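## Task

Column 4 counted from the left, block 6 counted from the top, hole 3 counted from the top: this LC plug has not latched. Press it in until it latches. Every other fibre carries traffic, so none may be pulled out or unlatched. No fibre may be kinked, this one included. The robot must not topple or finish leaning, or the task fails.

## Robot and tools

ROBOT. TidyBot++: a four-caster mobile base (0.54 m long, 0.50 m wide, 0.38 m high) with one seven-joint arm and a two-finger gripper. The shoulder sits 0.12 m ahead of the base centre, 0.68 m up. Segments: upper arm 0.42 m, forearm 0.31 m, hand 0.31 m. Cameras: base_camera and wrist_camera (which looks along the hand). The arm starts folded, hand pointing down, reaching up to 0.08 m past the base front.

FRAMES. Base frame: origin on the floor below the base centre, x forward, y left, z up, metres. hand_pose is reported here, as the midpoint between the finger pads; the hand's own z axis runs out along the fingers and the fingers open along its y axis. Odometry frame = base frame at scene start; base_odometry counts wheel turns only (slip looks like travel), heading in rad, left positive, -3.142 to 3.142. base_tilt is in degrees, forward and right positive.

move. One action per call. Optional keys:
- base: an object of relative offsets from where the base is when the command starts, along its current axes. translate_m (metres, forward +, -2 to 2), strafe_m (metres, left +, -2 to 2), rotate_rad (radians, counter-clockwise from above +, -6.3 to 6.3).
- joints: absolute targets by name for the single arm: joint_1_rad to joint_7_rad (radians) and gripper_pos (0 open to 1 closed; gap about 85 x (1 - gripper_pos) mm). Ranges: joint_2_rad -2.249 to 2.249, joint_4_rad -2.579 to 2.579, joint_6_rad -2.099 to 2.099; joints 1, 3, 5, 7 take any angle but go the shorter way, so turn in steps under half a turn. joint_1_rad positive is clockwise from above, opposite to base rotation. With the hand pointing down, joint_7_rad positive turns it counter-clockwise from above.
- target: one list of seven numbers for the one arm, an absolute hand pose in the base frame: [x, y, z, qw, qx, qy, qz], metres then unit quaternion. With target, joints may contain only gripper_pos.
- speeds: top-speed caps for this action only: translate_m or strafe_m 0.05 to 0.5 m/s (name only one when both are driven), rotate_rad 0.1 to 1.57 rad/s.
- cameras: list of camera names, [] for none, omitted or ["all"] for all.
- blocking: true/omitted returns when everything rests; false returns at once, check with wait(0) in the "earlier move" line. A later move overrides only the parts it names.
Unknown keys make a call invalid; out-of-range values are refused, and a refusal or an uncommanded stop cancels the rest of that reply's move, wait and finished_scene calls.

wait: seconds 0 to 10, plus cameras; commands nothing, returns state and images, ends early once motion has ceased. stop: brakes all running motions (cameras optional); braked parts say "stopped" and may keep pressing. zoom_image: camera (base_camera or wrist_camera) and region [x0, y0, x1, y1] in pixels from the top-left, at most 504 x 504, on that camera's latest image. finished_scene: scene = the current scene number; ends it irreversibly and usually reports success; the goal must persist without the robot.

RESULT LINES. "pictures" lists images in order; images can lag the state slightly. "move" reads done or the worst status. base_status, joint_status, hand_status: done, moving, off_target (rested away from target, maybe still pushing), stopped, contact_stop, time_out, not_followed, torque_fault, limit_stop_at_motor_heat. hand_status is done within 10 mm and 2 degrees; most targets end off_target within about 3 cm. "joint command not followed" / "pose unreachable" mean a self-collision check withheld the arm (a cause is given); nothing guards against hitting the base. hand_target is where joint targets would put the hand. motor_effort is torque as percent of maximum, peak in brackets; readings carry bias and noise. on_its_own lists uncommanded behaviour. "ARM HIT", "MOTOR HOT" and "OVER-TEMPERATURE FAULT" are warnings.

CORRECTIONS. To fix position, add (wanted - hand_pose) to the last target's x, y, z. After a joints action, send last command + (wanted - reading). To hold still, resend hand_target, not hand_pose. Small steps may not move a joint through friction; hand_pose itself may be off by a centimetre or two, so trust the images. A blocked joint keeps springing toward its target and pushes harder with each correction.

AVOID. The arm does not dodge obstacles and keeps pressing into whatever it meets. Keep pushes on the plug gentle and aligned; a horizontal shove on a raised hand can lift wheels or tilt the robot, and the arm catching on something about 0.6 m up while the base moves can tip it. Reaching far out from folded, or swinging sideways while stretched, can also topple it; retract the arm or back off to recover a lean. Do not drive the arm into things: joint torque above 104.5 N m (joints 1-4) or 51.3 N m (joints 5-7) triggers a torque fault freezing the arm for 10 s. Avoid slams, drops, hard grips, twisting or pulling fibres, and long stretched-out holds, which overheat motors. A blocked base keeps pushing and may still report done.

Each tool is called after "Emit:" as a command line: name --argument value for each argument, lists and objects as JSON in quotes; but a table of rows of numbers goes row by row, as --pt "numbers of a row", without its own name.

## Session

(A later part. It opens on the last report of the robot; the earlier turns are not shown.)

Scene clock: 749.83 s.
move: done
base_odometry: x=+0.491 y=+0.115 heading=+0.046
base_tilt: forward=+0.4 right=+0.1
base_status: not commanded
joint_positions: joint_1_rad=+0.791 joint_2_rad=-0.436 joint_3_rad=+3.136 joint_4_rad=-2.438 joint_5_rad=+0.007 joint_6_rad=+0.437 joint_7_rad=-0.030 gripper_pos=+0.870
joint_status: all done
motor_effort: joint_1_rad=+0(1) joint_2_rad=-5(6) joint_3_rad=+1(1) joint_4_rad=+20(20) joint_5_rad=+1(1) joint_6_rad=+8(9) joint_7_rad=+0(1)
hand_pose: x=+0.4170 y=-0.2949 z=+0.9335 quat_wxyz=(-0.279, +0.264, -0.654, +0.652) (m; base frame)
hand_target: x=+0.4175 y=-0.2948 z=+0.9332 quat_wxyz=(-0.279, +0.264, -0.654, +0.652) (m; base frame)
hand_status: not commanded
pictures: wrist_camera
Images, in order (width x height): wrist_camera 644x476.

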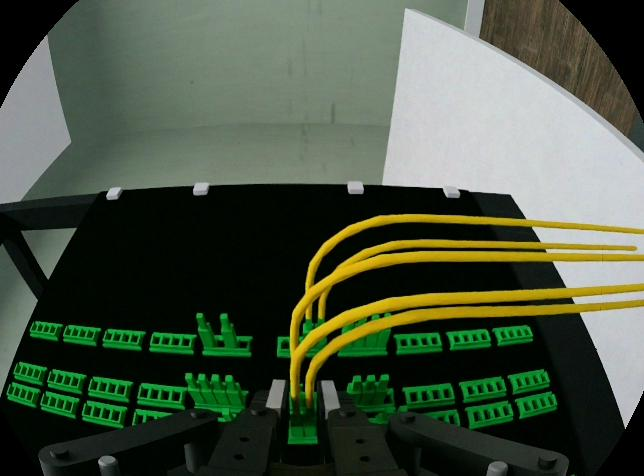

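Emit:
move --joints '{"joint_2_rad": -0.4252}' --cameras '[]'

Emit:
move --joints '{"joint_2_rad": -0.435, "gripper_pos": 0.876}' --cameras '["wrist_camera"]'

Emit:
zoom_image --camera "wrist_camera" --region '[255, 375, 345, 465]'

Scene clock: 755.37 s.
move: done
base_odometry: x=+0.491 y=+0.115 heading=+0.046
base_tilt: forward=+0.4 right=+0.1
base_status: not commanded
joint_positions: joint_1_rad=+0.791 joint_2_rad=-0.435 joint_3_rad=+3.136 joint_4_rad=-2.438 joint_5_rad=+0.007 joint_6_rad=+0.437 joint_7_rad=-0.030 gripper_pos=+0.870
joint_status: all done
motor_effort: joint_1_rad=+0(1) joint_2_rad=-5(6) joint_3_rad=+1(1) joint_4_rad=+19(20) joint_5_rad=+1(1) joint_6_rad=+8(8) joint_7_rad=+0(1)
hand_pose: x=+0.4172 y=-0.2950 z=+0.9331 quat_wxyz=(-0.279, +0.264, -0.654, +0.652) (m; base frame)
hand_target: x=+0.4191 y=-0.2964 z=+0.9293 quat_wxyz=(-0.278, +0.265, -0.657, +0.649) (m; base frame)
hand_status: not commanded
pictures: none
No camera images: "cameras" was empty.

Scene clock: 755.83 s.
move: done
base_odometry: x=+0.491 y=+0.115 heading=+0.046
base_tilt: forward=+0.4 right=+0.1
base_status: not commanded
joint_positions: joint_1_rad=+0.791 joint_2_rad=-0.435 joint_3_rad=+3.136 joint_4_rad=-2.438 joint_5_rad=+0.007 joint_6_rad=+0.437 joint_7_rad=-0.030 gripper_pos=+0.876
joint_status: all done
motor_effort: joint_1_rad=+1(1) joint_2_rad=-5(5) joint_3_rad=+1(1) joint_4_rad=+20(20) joint_5_rad=+1(1) joint_6_rad=+8(9) joint_7_rad=+1(1)
hand_pose: x=+0.4171 y=-0.2949 z=+0.9334 quat_wxyz=(-0.279, +0.264, -0.654, +0.652) (m; base frame)
hand_target: x=+0.4174 y=-0.2947 z=+0.9335 quat_wxyz=(-0.279, +0.264, -0.654, +0.652) (m; base frame)
hand_status: not commanded
pictures: wrist_camera
Images, in order (width x height): wrist_camera 644x476.

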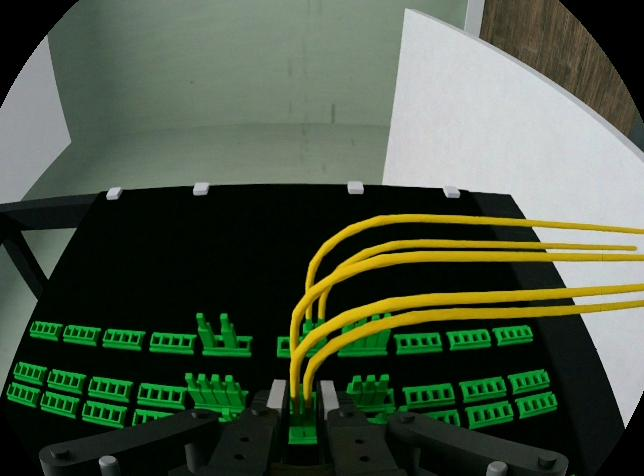

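Scaled by 5.600.

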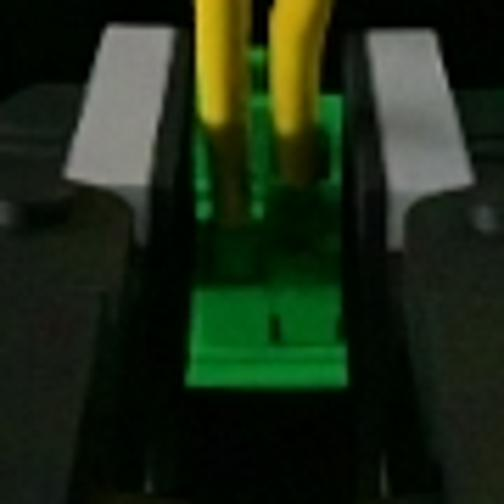

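Emit:
move --joints '{"joint_2_rad": -0.4225}' --cameras '[]'

Emit:
move --joints '{"joint_2_rad": -0.4325}' --cameras '["wrist_camera"]'

Emit:
zoom_image --camera "wrist_camera" --region '[255, 375, 345, 465]'

Scene clock: 760.67 s.
move: done
base_odometry: x=+0.491 y=+0.115 heading=+0.046
base_tilt: forward=+0.4 right=+0.1
base_status: not commanded
joint_positions: joint_1_rad=+0.791 joint_2_rad=-0.435 joint_3_rad=+3.136 joint_4_rad=-2.438 joint_5_rad=+0.007 joint_6_rad=+0.437 joint_7_rad=-0.030 gripper_pos=+0.876
joint_status: all done
motor_effort: joint_1_rad=+0(1) joint_2_rad=-4(6) joint_3_rad=+1(1) joint_4_rad=+18(20) joint_5_rad=+0(1) joint_6_rad=+7(8) joint_7_rad=+1(1)
hand_pose: x=+0.4172 y=-0.2950 z=+0.9332 quat_wxyz=(-0.279, +0.264, -0.654, +0.652) (m; base frame)
hand_target: x=+0.4196 y=-0.2969 z=+0.9282 quat_wxyz=(-0.277, +0.265, -0.658, +0.648) (m; base frame)
hand_status: not commanded
pictures: none
No camera images: "cameras" was empty.

Scene clock: 761.13 s.
move: done
base_odometry: x=+0.491 y=+0.115 heading=+0.046
base_tilt: forward=+0.4 right=+0.1
base_status: not commanded
joint_positions: joint_1_rad=+0.791 joint_2_rad=-0.435 joint_3_rad=+3.136 joint_4_rad=-2.438 joint_5_rad=+0.007 joint_6_rad=+0.437 joint_7_rad=-0.030 gripper_pos=+0.876
joint_status: all done
motor_effort: joint_1_rad=+1(1) joint_2_rad=-5(5) joint_3_rad=+1(1) joint_4_rad=+19(19) joint_5_rad=+1(1) joint_6_rad=+8(8) joint_7_rad=+1(1)
hand_pose: x=+0.4172 y=-0.2950 z=+0.9333 quat_wxyz=(-0.279, +0.264, -0.654, +0.652) (m; base frame)
hand_target: x=+0.4179 y=-0.2951 z=+0.9324 quat_wxyz=(-0.279, +0.264, -0.655, +0.651) (m; base frame)
hand_status: not commanded
pictures: wrist_camera
Images, in order (width x height): wrist_camera 644x476.

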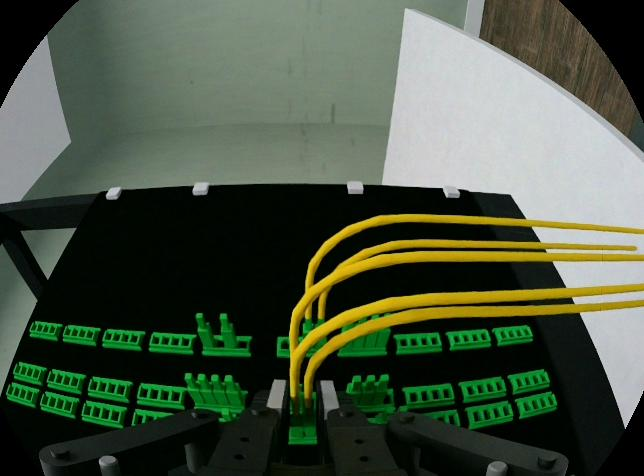

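Scaled by 5.600.

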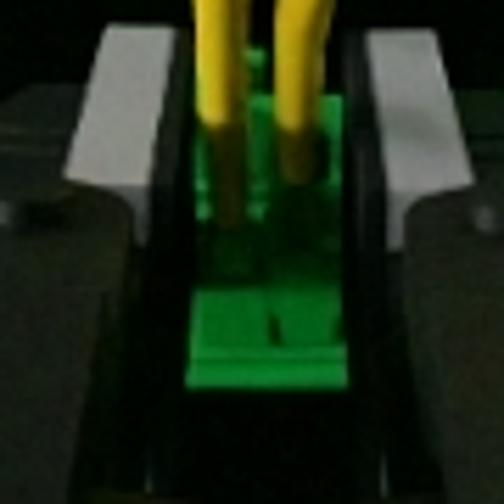

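Emit:
move --joints '{"gripper_pos": 0.855}' --cameras '[]'

Emit:
move --joints '{"joint_2_rad": -0.424}' --cameras '[]'

Emit:
move --joints '{"joint_2_rad": -0.4335}' --cameras '[]'

Emit:
move --joints '{"gripper_pos": 0.88}' --cameras '["wrist_camera"]'

Emit:
zoom_image --camera "wrist_camera" --region '[255, 375, 345, 465]'

Scene clock: 769.57 s.
move: done
base_odometry: x=+0.491 y=+0.115 heading=+0.046
base_tilt: forward=+0.4 right=+0.1
base_status: not commanded
joint_positions: joint_1_rad=+0.791 joint_2_rad=-0.435 joint_3_rad=+3.136 joint_4_rad=-2.438 joint_5_rad=+0.007 joint_6_rad=+0.437 joint_7_rad=-0.030 gripper_pos=+0.855
joint_status: all done
motor_effort: joint_1_rad=+1(1) joint_2_rad=-5(5) joint_3_rad=+1(1) joint_4_rad=+19(20) joint_5_rad=+1(1) joint_6_rad=+8(8) joint_7_rad=+1(1)
hand_pose: x=+0.4172 y=-0.2950 z=+0.9333 quat_wxyz=(-0.279, +0.264, -0.654, +0.652) (m; base frame)
hand_target: x=+0.4179 y=-0.2951 z=+0.9324 quat_wxyz=(-0.279, +0.264, -0.655, +0.651) (m; base frame)
hand_status: not commanded
pictures: none
No camera images: "cameras" was empty.

Scene clock: 770.03 s.
move: done
base_odometry: x=+0.491 y=+0.115 heading=+0.046
base_tilt: forward=+0.4 right=+0.1
base_status: not commanded
joint_positions: joint_1_rad=+0.791 joint_2_rad=-0.434 joint_3_rad=+3.136 joint_4_rad=-2.438 joint_5_rad=+0.007 joint_6_rad=+0.437 joint_7_rad=-0.030 gripper_pos=+0.855
joint_status: all done
motor_effort: joint_1_rad=+0(1) joint_2_rad=-5(5) joint_3_rad=+1(1) joint_4_rad=+20(20) joint_5_rad=+0(1) joint_6_rad=+8(8) joint_7_rad=+0(1)
hand_pose: x=+0.4173 y=-0.2951 z=+0.9330 quat_wxyz=(-0.279, +0.264, -0.654, +0.652) (m; base frame)
hand_target: x=+0.4193 y=-0.2966 z=+0.9288 quat_wxyz=(-0.278, +0.265, -0.658, +0.648) (m; base frame)
hand_status: not commanded
pictures: none
No camera images: "cameras" was empty.

Scene clock: 770.50 s.
move: done
base_odometry: x=+0.491 y=+0.115 heading=+0.046
base_tilt: forward=+0.4 right=+0.1
base_status: not commanded
joint_positions: joint_1_rad=+0.791 joint_2_rad=-0.434 joint_3_rad=+3.136 joint_4_rad=-2.438 joint_5_rad=+0.007 joint_6_rad=+0.437 joint_7_rad=-0.030 gripper_pos=+0.855
joint_status: all done
motor_effort: joint_1_rad=+0(1) joint_2_rad=-5(6) joint_3_rad=+1(1) joint_4_rad=+19(20) joint_5_rad=+1(1) joint_6_rad=+8(8) joint_7_rad=+0(1)
hand_pose: x=+0.4173 y=-0.2951 z=+0.9330 quat_wxyz=(-0.279, +0.264, -0.654, +0.652) (m; base frame)
hand_target: x=+0.4177 y=-0.2949 z=+0.9328 quat_wxyz=(-0.279, +0.264, -0.654, +0.651) (m; base frame)
hand_status: not commanded
pictures: none
No camera images: "cameras" was empty.

Scene clock: 770.90 s.
move: done
base_odometry: x=+0.491 y=+0.115 heading=+0.046
base_tilt: forward=+0.4 right=+0.1
base_status: not commanded
joint_positions: joint_1_rad=+0.791 joint_2_rad=-0.434 joint_3_rad=+3.136 joint_4_rad=-2.437 joint_5_rad=+0.007 joint_6_rad=+0.437 joint_7_rad=-0.030 gripper_pos=+0.880
joint_status: all done
motor_effort: joint_1_rad=+0(1) joint_2_rad=-4(5) joint_3_rad=+1(1) joint_4_rad=+19(19) joint_5_rad=+1(1) joint_6_rad=+7(8) joint_7_rad=+0(1)
hand_pose: x=+0.4173 y=-0.2951 z=+0.9333 quat_wxyz=(-0.279, +0.264, -0.654, +0.652) (m; base frame)
hand_target: x=+0.4177 y=-0.2949 z=+0.9328 quat_wxyz=(-0.279, +0.264, -0.654, +0.651) (m; base frame)
hand_status: not commanded
pictures: wrist_camera
Images, in order (width x height): wrist_camera 644x476.

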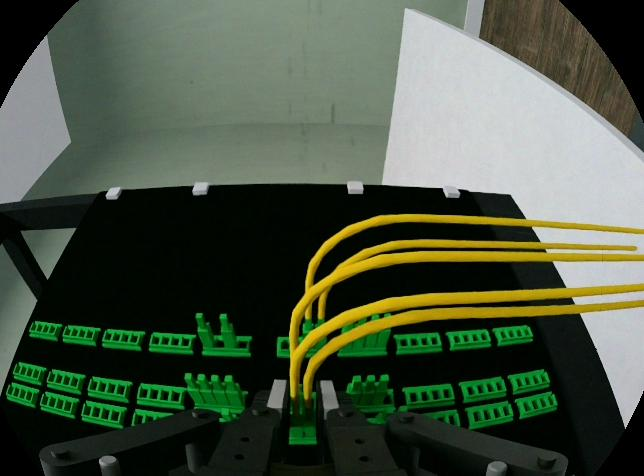

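Scaled by 5.600.

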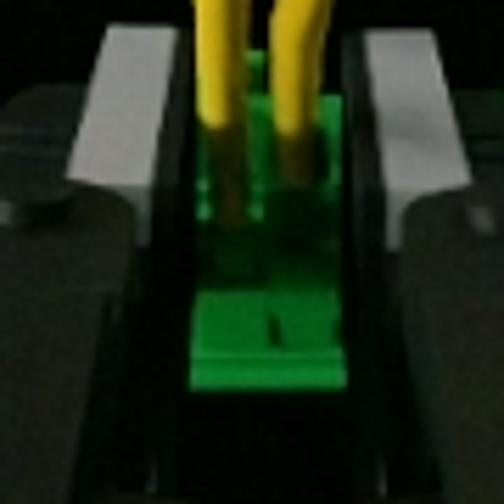

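Emit:
move --joints '{"gripper_pos": 0.855}' --cameras '[]'

Emit:
move --joints '{"joint_2_rad": -0.422}' --cameras '[]'

Emit:
move --joints '{"joint_2_rad": -0.432}' --cameras '[]'

Emit:
move --joints '{"gripper_pos": 0.882}' --cameras '["wrist_camera"]'

Emit:
zoom_image --camera "wrist_camera" --region '[255, 375, 345, 465]'

Scene clock: 779.97 s.
move: done
base_odometry: x=+0.491 y=+0.115 heading=+0.046
base_tilt: forward=+0.4 right=+0.1
base_status: not commanded
joint_positions: joint_1_rad=+0.791 joint_2_rad=-0.434 joint_3_rad=+3.136 joint_4_rad=-2.437 joint_5_rad=+0.007 joint_6_rad=+0.437 joint_7_rad=-0.030 gripper_pos=+0.855
joint_status: all done
motor_effort: joint_1_rad=+1(1) joint_2_rad=-5(5) joint_3_rad=+1(1) joint_4_rad=+19(19) joint_5_rad=+1(1) joint_6_rad=+8(8) joint_7_rad=+0(1)
hand_pose: x=+0.4173 y=-0.2951 z=+0.9333 quat_wxyz=(-0.279, +0.264, -0.654, +0.652) (m; base frame)
hand_target: x=+0.4177 y=-0.2949 z=+0.9328 quat_wxyz=(-0.279, +0.264, -0.654, +0.651) (m; base frame)
hand_status: not commanded
pictures: none
No camera images: "cameras" was empty.

Scene clock: 780.47 s.
move: done
base_odometry: x=+0.491 y=+0.115 heading=+0.046
base_tilt: forward=+0.4 right=+0.1
base_status: not commanded
joint_positions: joint_1_rad=+0.791 joint_2_rad=-0.432 joint_3_rad=+3.136 joint_4_rad=-2.437 joint_5_rad=+0.007 joint_6_rad=+0.437 joint_7_rad=-0.030 gripper_pos=+0.855
joint_status: all done
motor_effort: joint_1_rad=+1(1) joint_2_rad=-5(7) joint_3_rad=+1(2) joint_4_rad=+19(20) joint_5_rad=+1(1) joint_6_rad=+8(8) joint_7_rad=-1(1)
hand_pose: x=+0.4177 y=-0.2955 z=+0.9324 quat_wxyz=(-0.278, +0.264, -0.655, +0.651) (m; base frame)
hand_target: x=+0.4197 y=-0.2970 z=+0.9280 quat_wxyz=(-0.277, +0.265, -0.658, +0.648) (m; base frame)
hand_status: not commanded
pictures: none
No camera images: "cameras" was empty.

Scene clock: 780.97 s.
move: done
base_odometry: x=+0.491 y=+0.115 heading=+0.046
base_tilt: forward=+0.4 right=+0.1
base_status: not commanded
joint_positions: joint_1_rad=+0.791 joint_2_rad=-0.432 joint_3_rad=+3.136 joint_4_rad=-2.437 joint_5_rad=+0.007 joint_6_rad=+0.437 joint_7_rad=-0.030 gripper_pos=+0.855
joint_status: all done
motor_effort: joint_1_rad=+1(1) joint_2_rad=-5(5) joint_3_rad=+1(2) joint_4_rad=+19(19) joint_5_rad=+1(1) joint_6_rad=+8(8) joint_7_rad=+0(1)
hand_pose: x=+0.4177 y=-0.2955 z=+0.9325 quat_wxyz=(-0.278, +0.264, -0.655, +0.651) (m; base frame)
hand_target: x=+0.4179 y=-0.2952 z=+0.9322 quat_wxyz=(-0.279, +0.264, -0.655, +0.651) (m; base frame)
hand_status: not commanded
pictures: none
No camera images: "cameras" was empty.

Scene clock: 781.37 s.
move: done
base_odometry: x=+0.491 y=+0.115 heading=+0.046
base_tilt: forward=+0.4 right=+0.1
base_status: not commanded
joint_positions: joint_1_rad=+0.791 joint_2_rad=-0.433 joint_3_rad=+3.136 joint_4_rad=-2.436 joint_5_rad=+0.007 joint_6_rad=+0.438 joint_7_rad=-0.030 gripper_pos=+0.881
joint_status: all done
motor_effort: joint_1_rad=+0(1) joint_2_rad=-4(4) joint_3_rad=+1(1) joint_4_rad=+20(20) joint_5_rad=+1(1) joint_6_rad=+8(8) joint_7_rad=+0(1)
hand_pose: x=+0.4177 y=-0.2955 z=+0.9333 quat_wxyz=(-0.279, +0.264, -0.654, +0.652) (m; base frame)
hand_target: x=+0.4179 y=-0.2952 z=+0.9322 quat_wxyz=(-0.279, +0.264, -0.655, +0.651) (m; base frame)
hand_status: not commanded
pictures: wrist_camera
Images, in order (width x height): wrist_camera 644x476.

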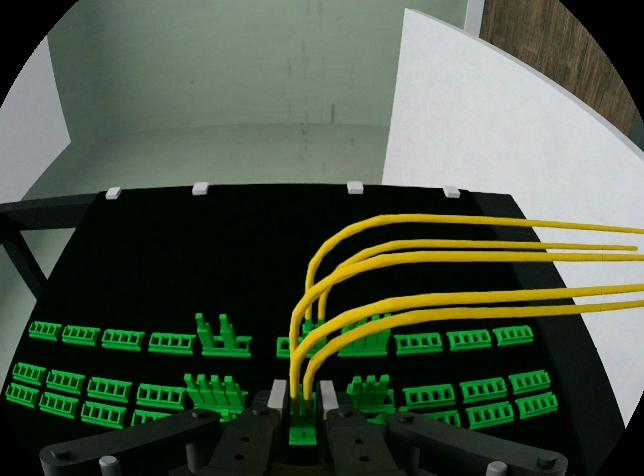

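Scaled by 5.600.

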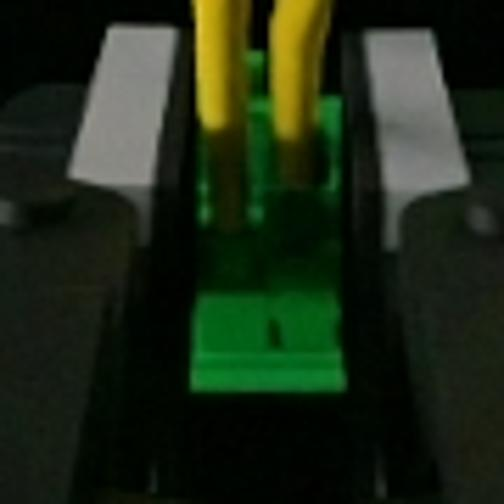

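Emit:
move --base '{"translate_m": 0.006, "strafe_m": 0.002}' --speeds '{"translate_m": 0.05}' --cameras '["wrist_camera"]'

Emit:
zoom_image --camera "wrist_camera" --region '[255, 375, 345, 465]'

Scene clock: 790.70 s.
move: done
base_odometry: x=+0.497 y=+0.118 heading=+0.046
base_tilt: forward=+0.4 right=+0.1
base_status: done
joint_positions: joint_1_rad=+0.793 joint_2_rad=-0.433 joint_3_rad=+3.140 joint_4_rad=-2.436 joint_5_rad=+0.007 joint_6_rad=+0.438 joint_7_rad=-0.030 gripper_pos=+0.881
joint_status: not commanded
motor_effort: joint_1_rad=+0(3) joint_2_rad=-4(4) joint_3_rad=+0(3) joint_4_rad=+20(22) joint_5_rad=+1(3) joint_6_rad=+8(9) joint_7_rad=+0(1)
hand_pose: x=+0.4161 y=-0.2972 z=+0.9334 quat_wxyz=(-0.278, +0.262, -0.655, +0.652) (m; base frame)
hand_target: x=+0.4179 y=-0.2952 z=+0.9322 quat_wxyz=(-0.279, +0.264, -0.655, +0.651) (m; base frame)
hand_status: not commanded
pictures: wrist_camera
Images, in order (width x height): wrist_camera 644x476.

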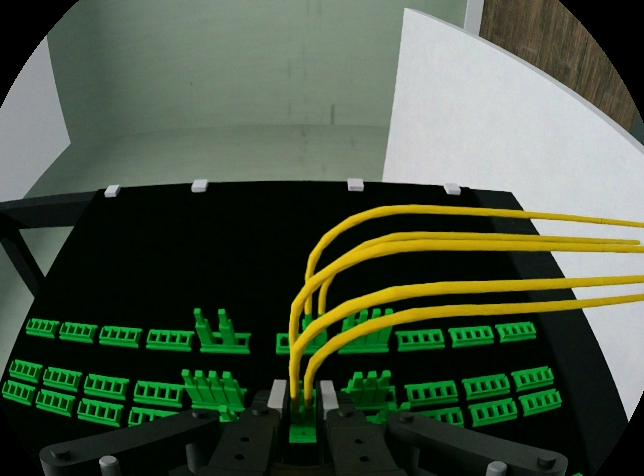

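Scaled by 5.600.

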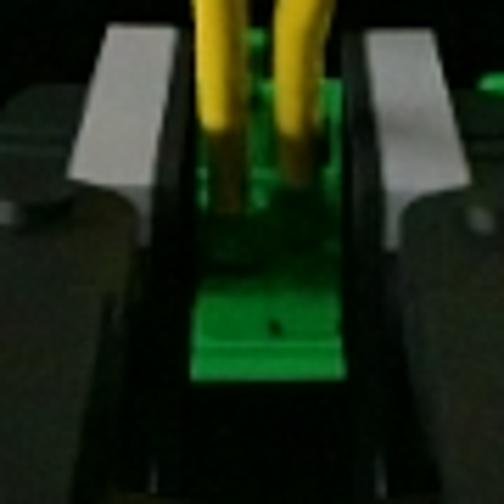

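Emit:
move --base '{"translate_m": 0.005, "strafe_m": 0.002}' --speeds '{"translate_m": 0.05}' --cameras '["wrist_camera"]'

Emit:
zoom_image --camera "wrist_camera" --region '[255, 375, 345, 465]'

Scene clock: 795.80 s.
move: done
base_odometry: x=+0.502 y=+0.120 heading=+0.045
base_tilt: forward=+0.4 right=+0.1
base_status: done
joint_positions: joint_1_rad=+0.796 joint_2_rad=-0.436 joint_3_rad=+3.145 joint_4_rad=-2.439 joint_5_rad=+0.007 joint_6_rad=+0.438 joint_7_rad=-0.030 gripper_pos=+0.881
joint_status: not commanded
motor_effort: joint_1_rad=-1(4) joint_2_rad=-4(5) joint_3_rad=+0(5) joint_4_rad=+20(23) joint_5_rad=+1(3) joint_6_rad=+8(10) joint_7_rad=-1(1)
hand_pose: x=+0.4128 y=-0.2990 z=+0.9333 quat_wxyz=(-0.276, +0.258, -0.656, +0.653) (m; base frame)
hand_target: x=+0.4179 y=-0.2952 z=+0.9322 quat_wxyz=(-0.279, +0.264, -0.655, +0.651) (m; base frame)
hand_status: not commanded
pictures: wrist_camera
Images, in order (width x height): wrist_camera 644x476.

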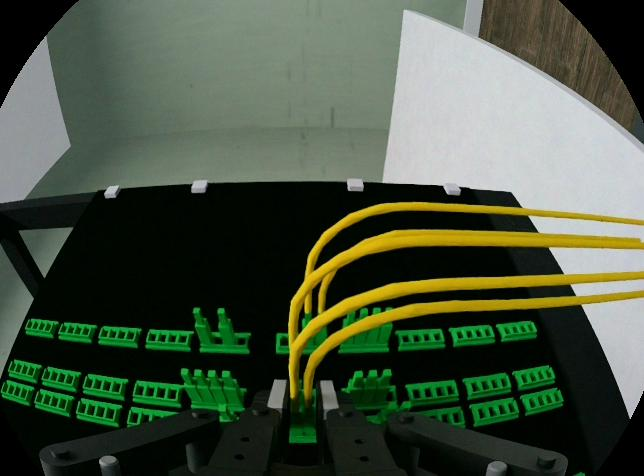

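Scaled by 5.600.

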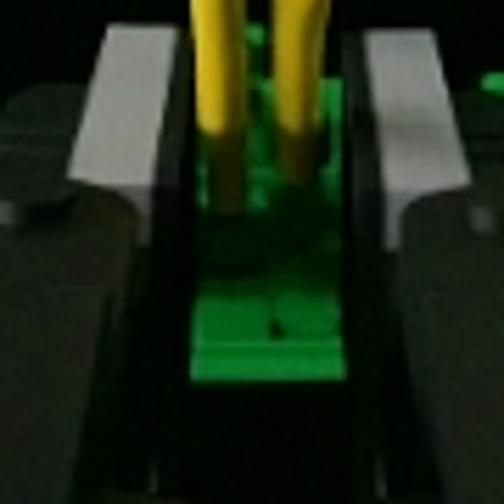

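Emit:
move --joints '{"gripper_pos": 0.895}' --cameras '[]'

Emit:
move --base '{"translate_m": 0.006, "strafe_m": 0.003}' --speeds '{"translate_m": 0.05}' --cameras '["wrist_camera"]'

Emit:
zoom_image --camera "wrist_camera" --region '[255, 375, 345, 465]'

Scene clock: 801.03 s.
move: done
base_odometry: x=+0.502 y=+0.120 heading=+0.045
base_tilt: forward=+0.4 right=+0.1
base_status: not commanded
joint_positions: joint_1_rad=+0.796 joint_2_rad=-0.436 joint_3_rad=+3.145 joint_4_rad=-2.439 joint_5_rad=+0.007 joint_6_rad=+0.438 joint_7_rad=-0.030 gripper_pos=+0.890
joint_status: all done
motor_effort: joint_1_rad=-1(1) joint_2_rad=-4(4) joint_3_rad=-1(1) joint_4_rad=+21(22) joint_5_rad=+2(2) joint_6_rad=+9(9) joint_7_rad=-1(1)
hand_pose: x=+0.4127 y=-0.2990 z=+0.9333 quat_wxyz=(-0.276, +0.258, -0.656, +0.653) (m; base frame)
hand_target: x=+0.4179 y=-0.2952 z=+0.9322 quat_wxyz=(-0.279, +0.264, -0.655, +0.651) (m; base frame)
hand_status: not commanded
pictures: none
No camera images: "cameras" was empty.

Scene clock: 801.70 s.
move: done
base_odometry: x=+0.508 y=+0.123 heading=+0.045
base_tilt: forward=+0.4 right=+0.1
base_status: done
joint_positions: joint_1_rad=+0.802 joint_2_rad=-0.442 joint_3_rad=+3.152 joint_4_rad=-2.443 joint_5_rad=+0.007 joint_6_rad=+0.438 joint_7_rad=-0.030 gripper_pos=+0.890
joint_status: not commanded
motor_effort: joint_1_rad=-2(6) joint_2_rad=-3(5) joint_3_rad=-2(8) joint_4_rad=+22(25) joint_5_rad=+2(4) joint_6_rad=+9(10) joint_7_rad=-1(1)
hand_pose: x=+0.4073 y=-0.3016 z=+0.9332 quat_wxyz=(-0.273, +0.253, -0.658, +0.655) (m; base frame)
hand_target: x=+0.4179 y=-0.2952 z=+0.9322 quat_wxyz=(-0.279, +0.264, -0.655, +0.651) (m; base frame)
hand_status: not commanded
pictures: wrist_camera
Images, in order (width x height): wrist_camera 644x476.

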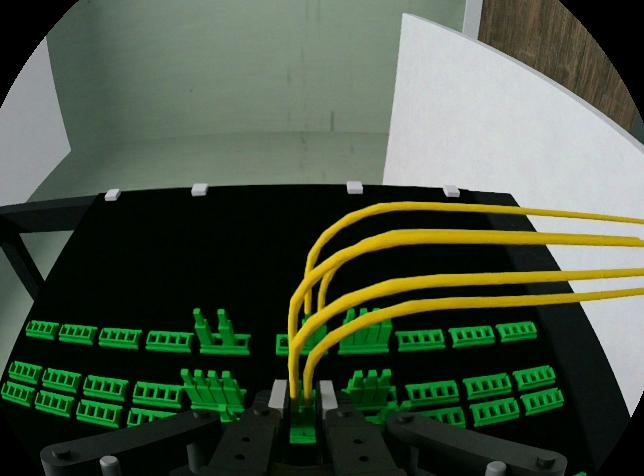

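Scaled by 5.600.

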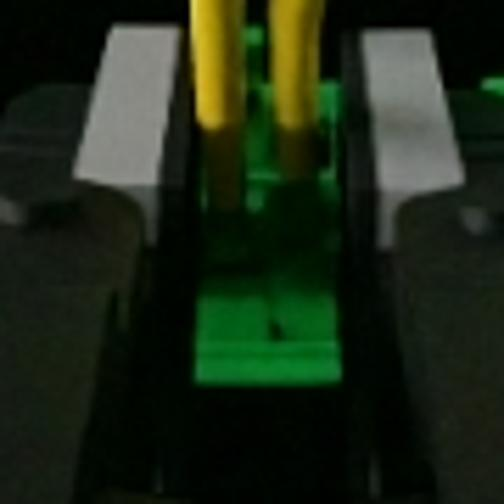

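Emit:
zoom_image --camera "wrist_camera" --region '[285, 393, 321, 429]'

Scaled by 14.000.

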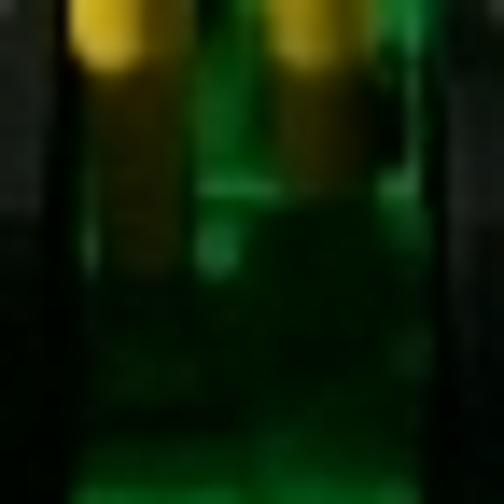

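Emit:
move --base '{"translate_m": 0.006}' --speeds '{"translate_m": 0.05}' --cameras '["wrist_camera"]'

Emit:
zoom_image --camera "wrist_camera" --region '[285, 393, 321, 429]'

Scene clock: 812.40 s.
move: done
base_odometry: x=+0.514 y=+0.123 heading=+0.045
base_tilt: forward=+0.4 right=+0.1
base_status: done
joint_positions: joint_1_rad=+0.806 joint_2_rad=-0.452 joint_3_rad=+3.157 joint_4_rad=-2.451 joint_5_rad=+0.007 joint_6_rad=+0.438 joint_7_rad=-0.030 gripper_pos=+0.890
joint_status: not commanded
motor_effort: joint_1_rad=-2(6) joint_2_rad=-1(5) joint_3_rad=-2(7) joint_4_rad=+22(25) joint_5_rad=+2(4) joint_6_rad=+8(10) joint_7_rad=+0(1)
hand_pose: x=+0.4020 y=-0.3018 z=+0.9330 quat_wxyz=(-0.272, +0.249, -0.658, +0.657) (m; base frame)
hand_target: x=+0.4179 y=-0.2952 z=+0.9322 quat_wxyz=(-0.279, +0.264, -0.655, +0.651) (m; base frame)
hand_status: not commanded
pictures: wrist_camera
Images, in order (width x height): wrist_camera 644x476.

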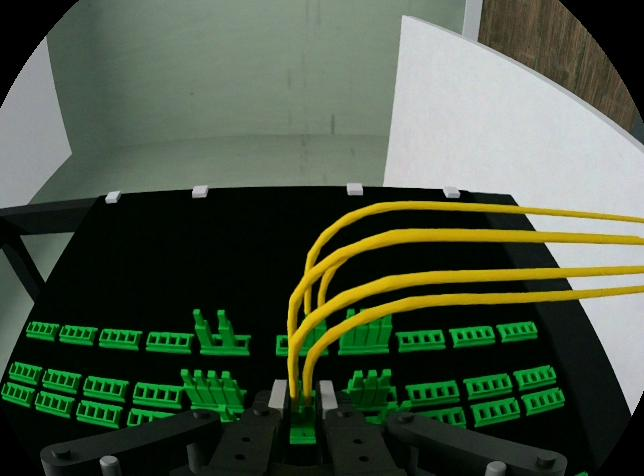

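Scaled by 14.000.

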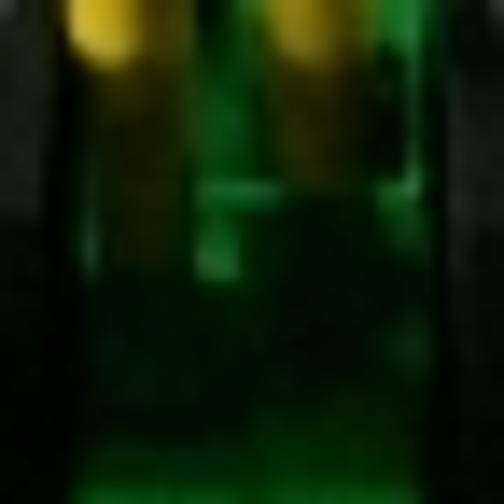

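Emit:
move --base '{"translate_m": 0.008}' --speeds '{"translate_m": 0.05}' --cameras '["wrist_camera"]'

Emit:
zoom_image --camera "wrist_camera" --region '[285, 393, 321, 429]'

Scene clock: 817.10 s.
move: done
base_odometry: x=+0.522 y=+0.124 heading=+0.045
base_tilt: forward=+0.4 right=+0.1
base_status: done
joint_positions: joint_1_rad=+0.811 joint_2_rad=-0.462 joint_3_rad=+3.163 joint_4_rad=-2.458 joint_5_rad=+0.007 joint_6_rad=+0.438 joint_7_rad=-0.030 gripper_pos=+0.890
joint_status: not commanded
motor_effort: joint_1_rad=-3(7) joint_2_rad=+2(5) joint_3_rad=-3(8) joint_4_rad=+24(26) joint_5_rad=+2(5) joint_6_rad=+9(11) joint_7_rad=+0(1)
hand_pose: x=+0.3959 y=-0.3028 z=+0.9328 quat_wxyz=(-0.269, +0.245, -0.659, +0.659) (m; base frame)
hand_target: x=+0.4179 y=-0.2952 z=+0.9322 quat_wxyz=(-0.279, +0.264, -0.655, +0.651) (m; base frame)
hand_status: not commanded
pictures: wrist_camera
Images, in order (width x height): wrist_camera 644x476.

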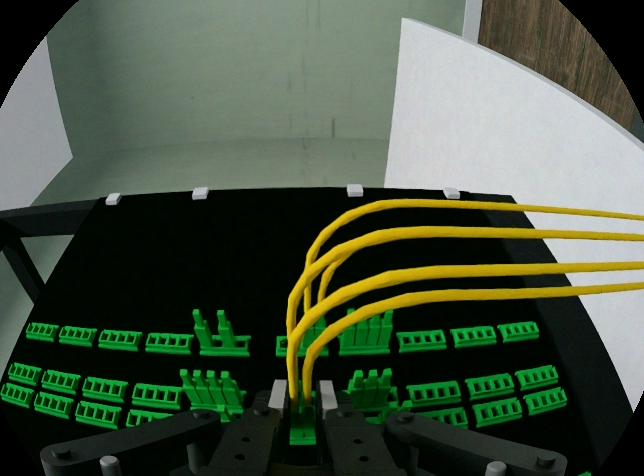

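Scaled by 14.000.

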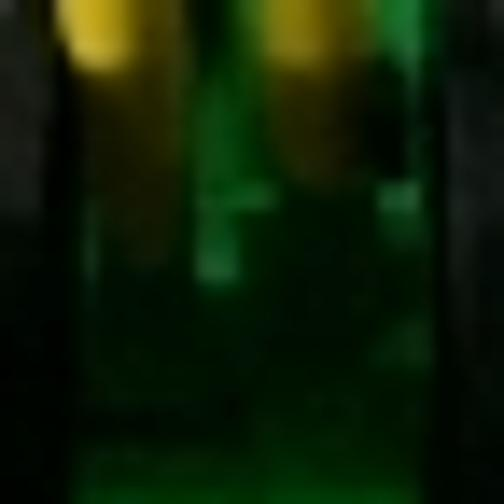

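Emit:
move --joints '{"joint_1_rad": 0.741, "joint_3_rad": 3.076}' --cameras '["wrist_camera"]'

Emit:
zoom_image --camera "wrist_camera" --region '[285, 393, 321, 429]'

Scene clock: 824.57 s.
move: off_target
base_odometry: x=+0.522 y=+0.124 heading=+0.045
base_tilt: forward=+0.4 right=+0.1
base_status: not commanded
joint_positions: joint_1_rad=+0.811 joint_2_rad=-0.462 joint_3_rad=+3.161 joint_4_rad=-2.458 joint_5_rad=+0.007 joint_6_rad=+0.438 joint_7_rad=-0.030 gripper_pos=+0.890
joint_status: joint_1_rad off_target (ended at +0.811, target +0.741); joint_3_rad off_target (ended at +3.161, target +3.076)
motor_effort: joint_1_rad=-9(9) joint_2_rad=+2(2) joint_3_rad=-10(11) joint_4_rad=+24(24) joint_5_rad=+5(6) joint_6_rad=+9(10) joint_7_rad=+0(1)
hand_pose: x=+0.3965 y=-0.3022 z=+0.9328 quat_wxyz=(-0.270, +0.245, -0.658, +0.658) (m; base frame)
hand_target: x=+0.4507 y=-0.2573 z=+0.9314 quat_wxyz=(-0.304, +0.306, -0.637, +0.639) (m; base frame)
hand_status: not commanded
pictures: wrist_camera
Images, in order (width x height): wrist_camera 644x476.

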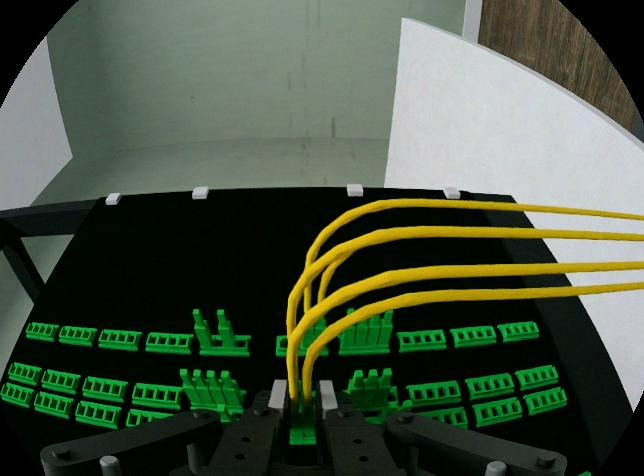

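Scaled by 14.000.

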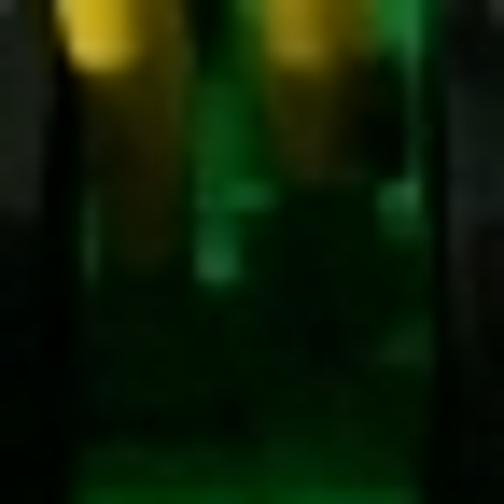

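Emit:
move --base '{"translate_m": 0.008}' --speeds '{"translate_m": 0.05}' --cameras '["wrist_camera"]'

Emit:
zoom_image --camera "wrist_camera" --region '[285, 393, 321, 429]'

Scene clock: 832.03 s.
move: done
base_odometry: x=+0.530 y=+0.124 heading=+0.045
base_tilt: forward=+0.4 right=+0.1
base_status: done
joint_positions: joint_1_rad=+0.813 joint_2_rad=-0.467 joint_3_rad=+3.164 joint_4_rad=-2.462 joint_5_rad=+0.005 joint_6_rad=+0.438 joint_7_rad=-0.030 gripper_pos=+0.890
joint_status: not commanded
motor_effort: joint_1_rad=-13(14) joint_2_rad=+4(6) joint_3_rad=-14(16) joint_4_rad=+25(28) joint_5_rad=+7(8) joint_6_rad=+9(11) joint_7_rad=-1(2)
hand_pose: x=+0.3936 y=-0.3025 z=+0.9329 quat_wxyz=(-0.269, +0.242, -0.659, +0.659) (m; base frame)
hand_target: x=+0.4507 y=-0.2573 z=+0.9314 quat_wxyz=(-0.304, +0.306, -0.637, +0.639) (m; base frame)
hand_status: not commanded
pictures: wrist_camera
Images, in order (width x height): wrist_camera 644x476.

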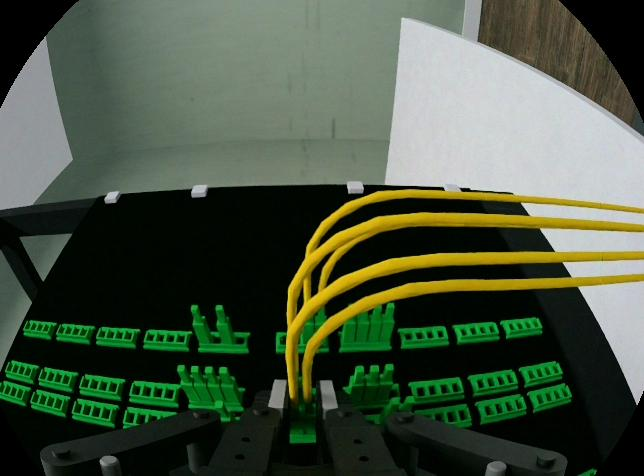

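Scaled by 14.000.

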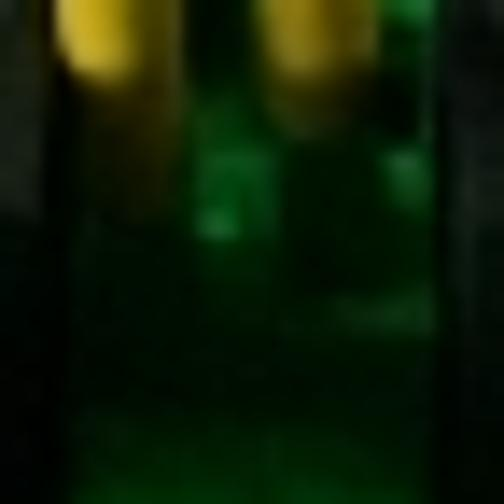

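Emit:
move --base '{"translate_m": 0.005}' --speeds '{"translate_m": 0.05}' --cameras '["wrist_camera"]'

Emit:
zoom_image --camera "wrist_camera" --region '[285, 393, 321, 429]'

Emit:
zoom_image --camera "wrist_camera" --region '[255, 375, 345, 465]'

Scene clock: 839.50 s.
move: done
base_odometry: x=+0.534 y=+0.125 heading=+0.045
base_tilt: forward=+0.4 right=+0.1
base_status: done
joint_positions: joint_1_rad=+0.814 joint_2_rad=-0.471 joint_3_rad=+3.166 joint_4_rad=-2.464 joint_5_rad=+0.004 joint_6_rad=+0.438 joint_7_rad=-0.030 gripper_pos=+0.890
joint_status: not commanded
motor_effort: joint_1_rad=-14(17) joint_2_rad=+4(9) joint_3_rad=-15(20) joint_4_rad=+26(29) joint_5_rad=+7(9) joint_6_rad=+10(11) joint_7_rad=-1(1)
hand_pose: x=+0.3916 y=-0.3027 z=+0.9328 quat_wxyz=(-0.269, +0.240, -0.659, +0.660) (m; base frame)
hand_target: x=+0.4507 y=-0.2573 z=+0.9314 quat_wxyz=(-0.304, +0.306, -0.637, +0.639) (m; base frame)
hand_status: not commanded
pictures: wrist_camera
Images, in order (width x height): wrist_camera 644x476.

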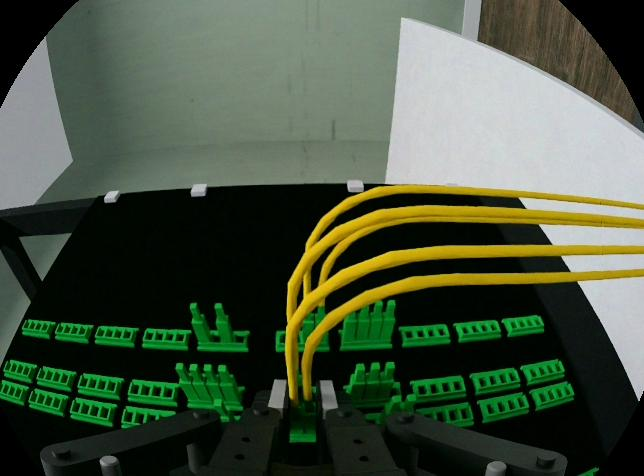

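Scaled by 14.000.

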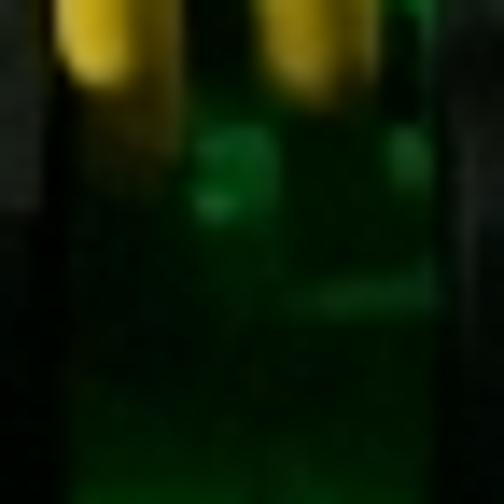

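Scaled by 5.600.

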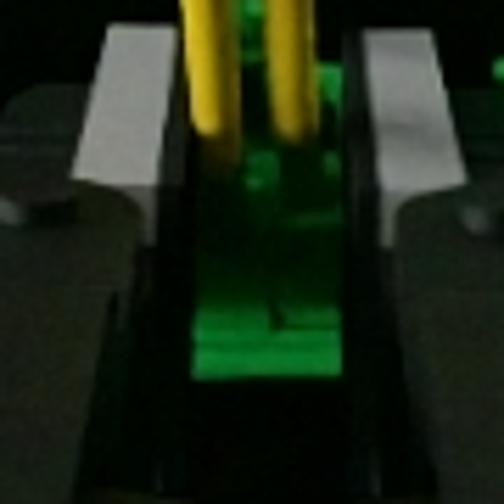

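Emit:
move --joints '{"joint_1_rad": 0.814, "joint_2_rad": -0.471, "joint_3_rad": 3.166, "joint_4_rad": -2.464}' --cameras '[]'

Emit:
move --joints '{"gripper_pos": 0.845}' --cameras '["wrist_camera"]'

Emit:
zoom_image --camera "wrist_camera" --region '[255, 375, 345, 465]'

Scene clock: 850.83 s.
move: done
base_odometry: x=+0.534 y=+0.125 heading=+0.045
base_tilt: forward=+0.4 right=+0.1
base_status: not commanded
joint_positions: joint_1_rad=+0.815 joint_2_rad=-0.472 joint_3_rad=+3.168 joint_4_rad=-2.464 joint_5_rad=+0.004 joint_6_rad=+0.438 joint_7_rad=-0.030 gripper_pos=+0.890
joint_status: all done
motor_effort: joint_1_rad=-4(14) joint_2_rad=+0(4) joint_3_rad=-4(16) joint_4_rad=+23(26) joint_5_rad=+2(7) joint_6_rad=+9(10) joint_7_rad=-2(2)
hand_pose: x=+0.3905 y=-0.3034 z=+0.9330 quat_wxyz=(-0.268, +0.239, -0.659, +0.660) (m; base frame)
hand_target: x=+0.3918 y=-0.3025 z=+0.9329 quat_wxyz=(-0.268, +0.242, -0.659, +0.660) (m; base frame)
hand_status: not commanded
pictures: none
No camera images: "cameras" was empty.

Scene clock: 851.30 s.
move: done
base_odometry: x=+0.534 y=+0.125 heading=+0.045
base_tilt: forward=+0.4 right=+0.1
base_status: not commanded
joint_positions: joint_1_rad=+0.814 joint_2_rad=-0.471 joint_3_rad=+3.167 joint_4_rad=-2.463 joint_5_rad=+0.004 joint_6_rad=+0.438 joint_7_rad=-0.030 gripper_pos=+0.845
joint_status: all done
motor_effort: joint_1_rad=-1(4) joint_2_rad=-4(5) joint_3_rad=+0(3) joint_4_rad=+20(23) joint_5_rad=+1(2) joint_6_rad=+8(9) joint_7_rad=-1(1)
hand_pose: x=+0.3911 y=-0.3032 z=+0.9333 quat_wxyz=(-0.269, +0.240, -0.659, +0.660) (m; base frame)
hand_target: x=+0.3918 y=-0.3025 z=+0.9329 quat_wxyz=(-0.268, +0.242, -0.659, +0.660) (m; base frame)
hand_status: not commanded
pictures: wrist_camera
Images, in order (width x height): wrist_camera 644x476.

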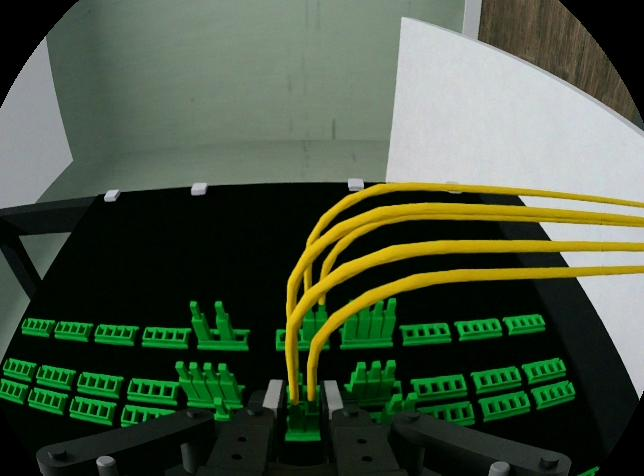

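Scaled by 5.600.

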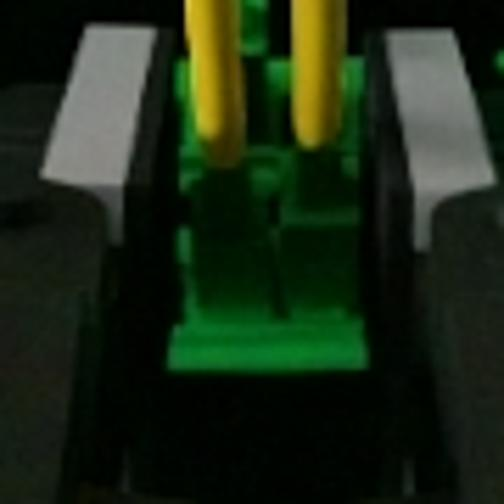

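Emit:
move --base '{"translate_m": 0.002}' --speeds '{"translate_m": 0.05}' --cameras '["wrist_camera"]'

Emit:
zoom_image --camera "wrist_camera" --region '[285, 393, 321, 429]'

Scene clock: 869.87 s.
move: done
base_odometry: x=+0.536 y=+0.125 heading=+0.045
base_tilt: forward=+0.4 right=+0.1
base_status: done
joint_positions: joint_1_rad=+0.816 joint_2_rad=-0.473 joint_3_rad=+3.170 joint_4_rad=-2.464 joint_5_rad=+0.004 joint_6_rad=+0.438 joint_7_rad=-0.030 gripper_pos=+0.845
joint_status: not commanded
motor_effort: joint_1_rad=+0(5) joint_2_rad=-3(4) joint_3_rad=+1(5) joint_4_rad=+20(24) joint_5_rad=+1(3) joint_6_rad=+8(10) joint_7_rad=+0(1)
hand_pose: x=+0.3892 y=-0.3041 z=+0.9335 quat_wxyz=(-0.268, +0.238, -0.660, +0.661) (m; base frame)
hand_target: x=+0.3918 y=-0.3025 z=+0.9329 quat_wxyz=(-0.268, +0.242, -0.659, +0.660) (m; base frame)
hand_status: not commanded
pictures: wrist_camera
Images, in order (width x height): wrist_camera 644x476.

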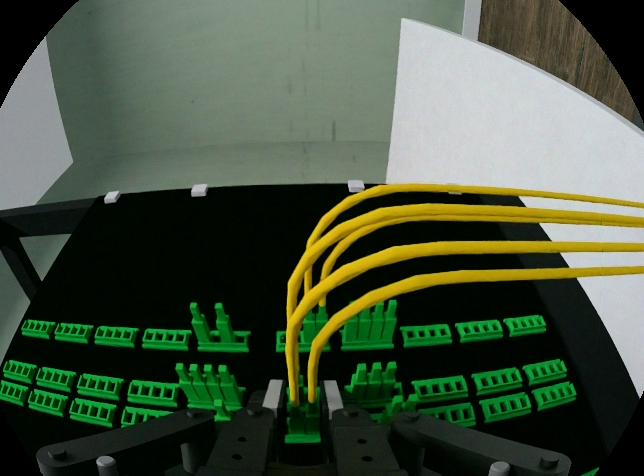

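Scaled by 14.000.

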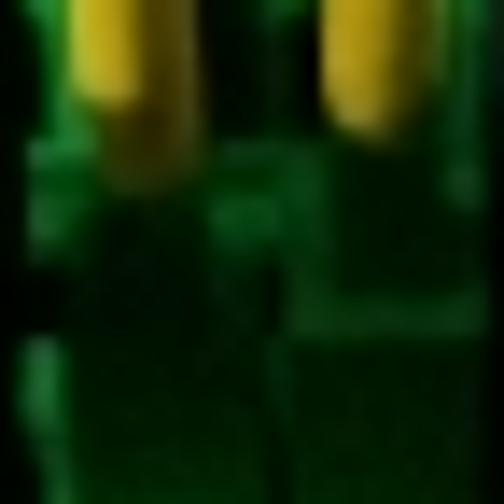

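Emit:
move --base '{"translate_m": -0.006, "strafe_m": 0.0}' --speeds '{"translate_m": 0.05}' --cameras '["wrist_camera"]'

Emit:
zoom_image --camera "wrist_camera" --region '[255, 375, 345, 465]'

Emit:
zoom_image --camera "wrist_camera" --region '[285, 393, 321, 429]'

Scene clock: 886.97 s.
move: done
base_odometry: x=+0.530 y=+0.124 heading=+0.045
base_tilt: forward=+0.4 right=+0.1
base_status: done
joint_positions: joint_1_rad=+0.816 joint_2_rad=-0.473 joint_3_rad=+3.170 joint_4_rad=-2.464 joint_5_rad=+0.004 joint_6_rad=+0.438 joint_7_rad=-0.030 gripper_pos=+0.845
joint_status: not commanded
motor_effort: joint_1_rad=+1(1) joint_2_rad=-3(5) joint_3_rad=+1(2) joint_4_rad=+19(20) joint_5_rad=+1(1) joint_6_rad=+8(8) joint_7_rad=+0(1)
hand_pose: x=+0.3891 y=-0.3041 z=+0.9335 quat_wxyz=(-0.268, +0.238, -0.659, +0.661) (m; base frame)
hand_target: x=+0.3918 y=-0.3025 z=+0.9329 quat_wxyz=(-0.268, +0.242, -0.659, +0.660) (m; base frame)
hand_status: not commanded
pictures: wrist_camera
Images, in order (width x height): wrist_camera 644x476.

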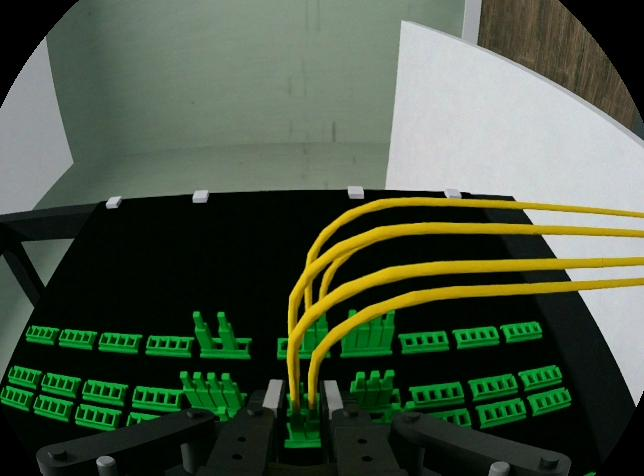

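Scaled by 5.600.

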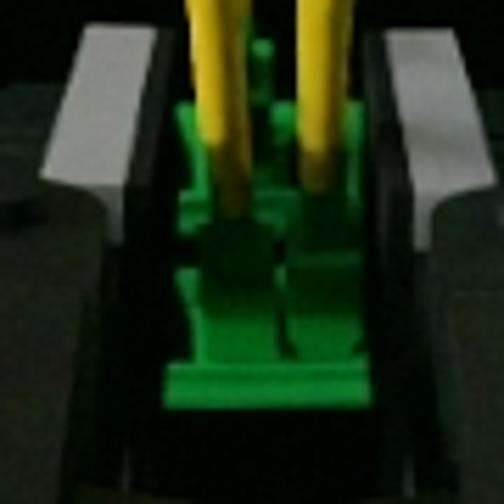

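Scaled by 14.000.

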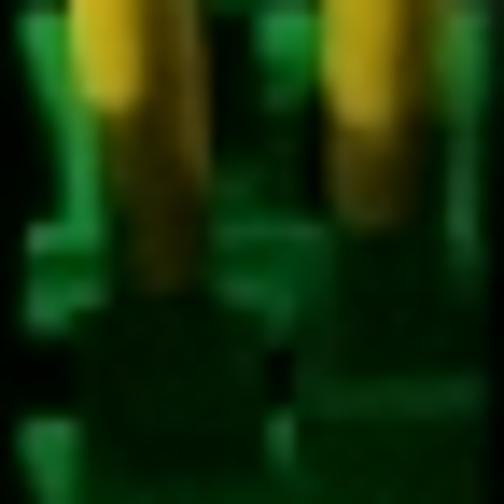

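Emit:
zoom_image --camera "wrist_camera" --region '[280, 400, 325, 445]'

Scaled by 11.200.

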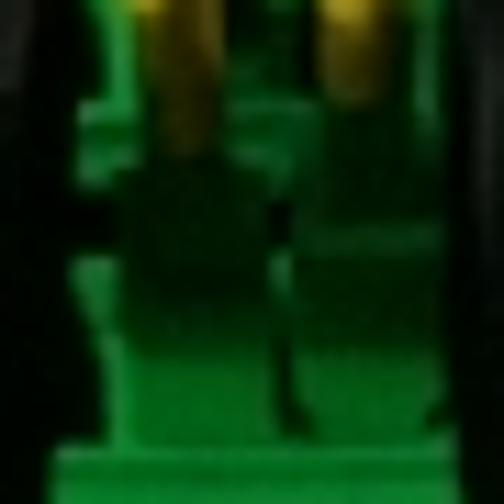

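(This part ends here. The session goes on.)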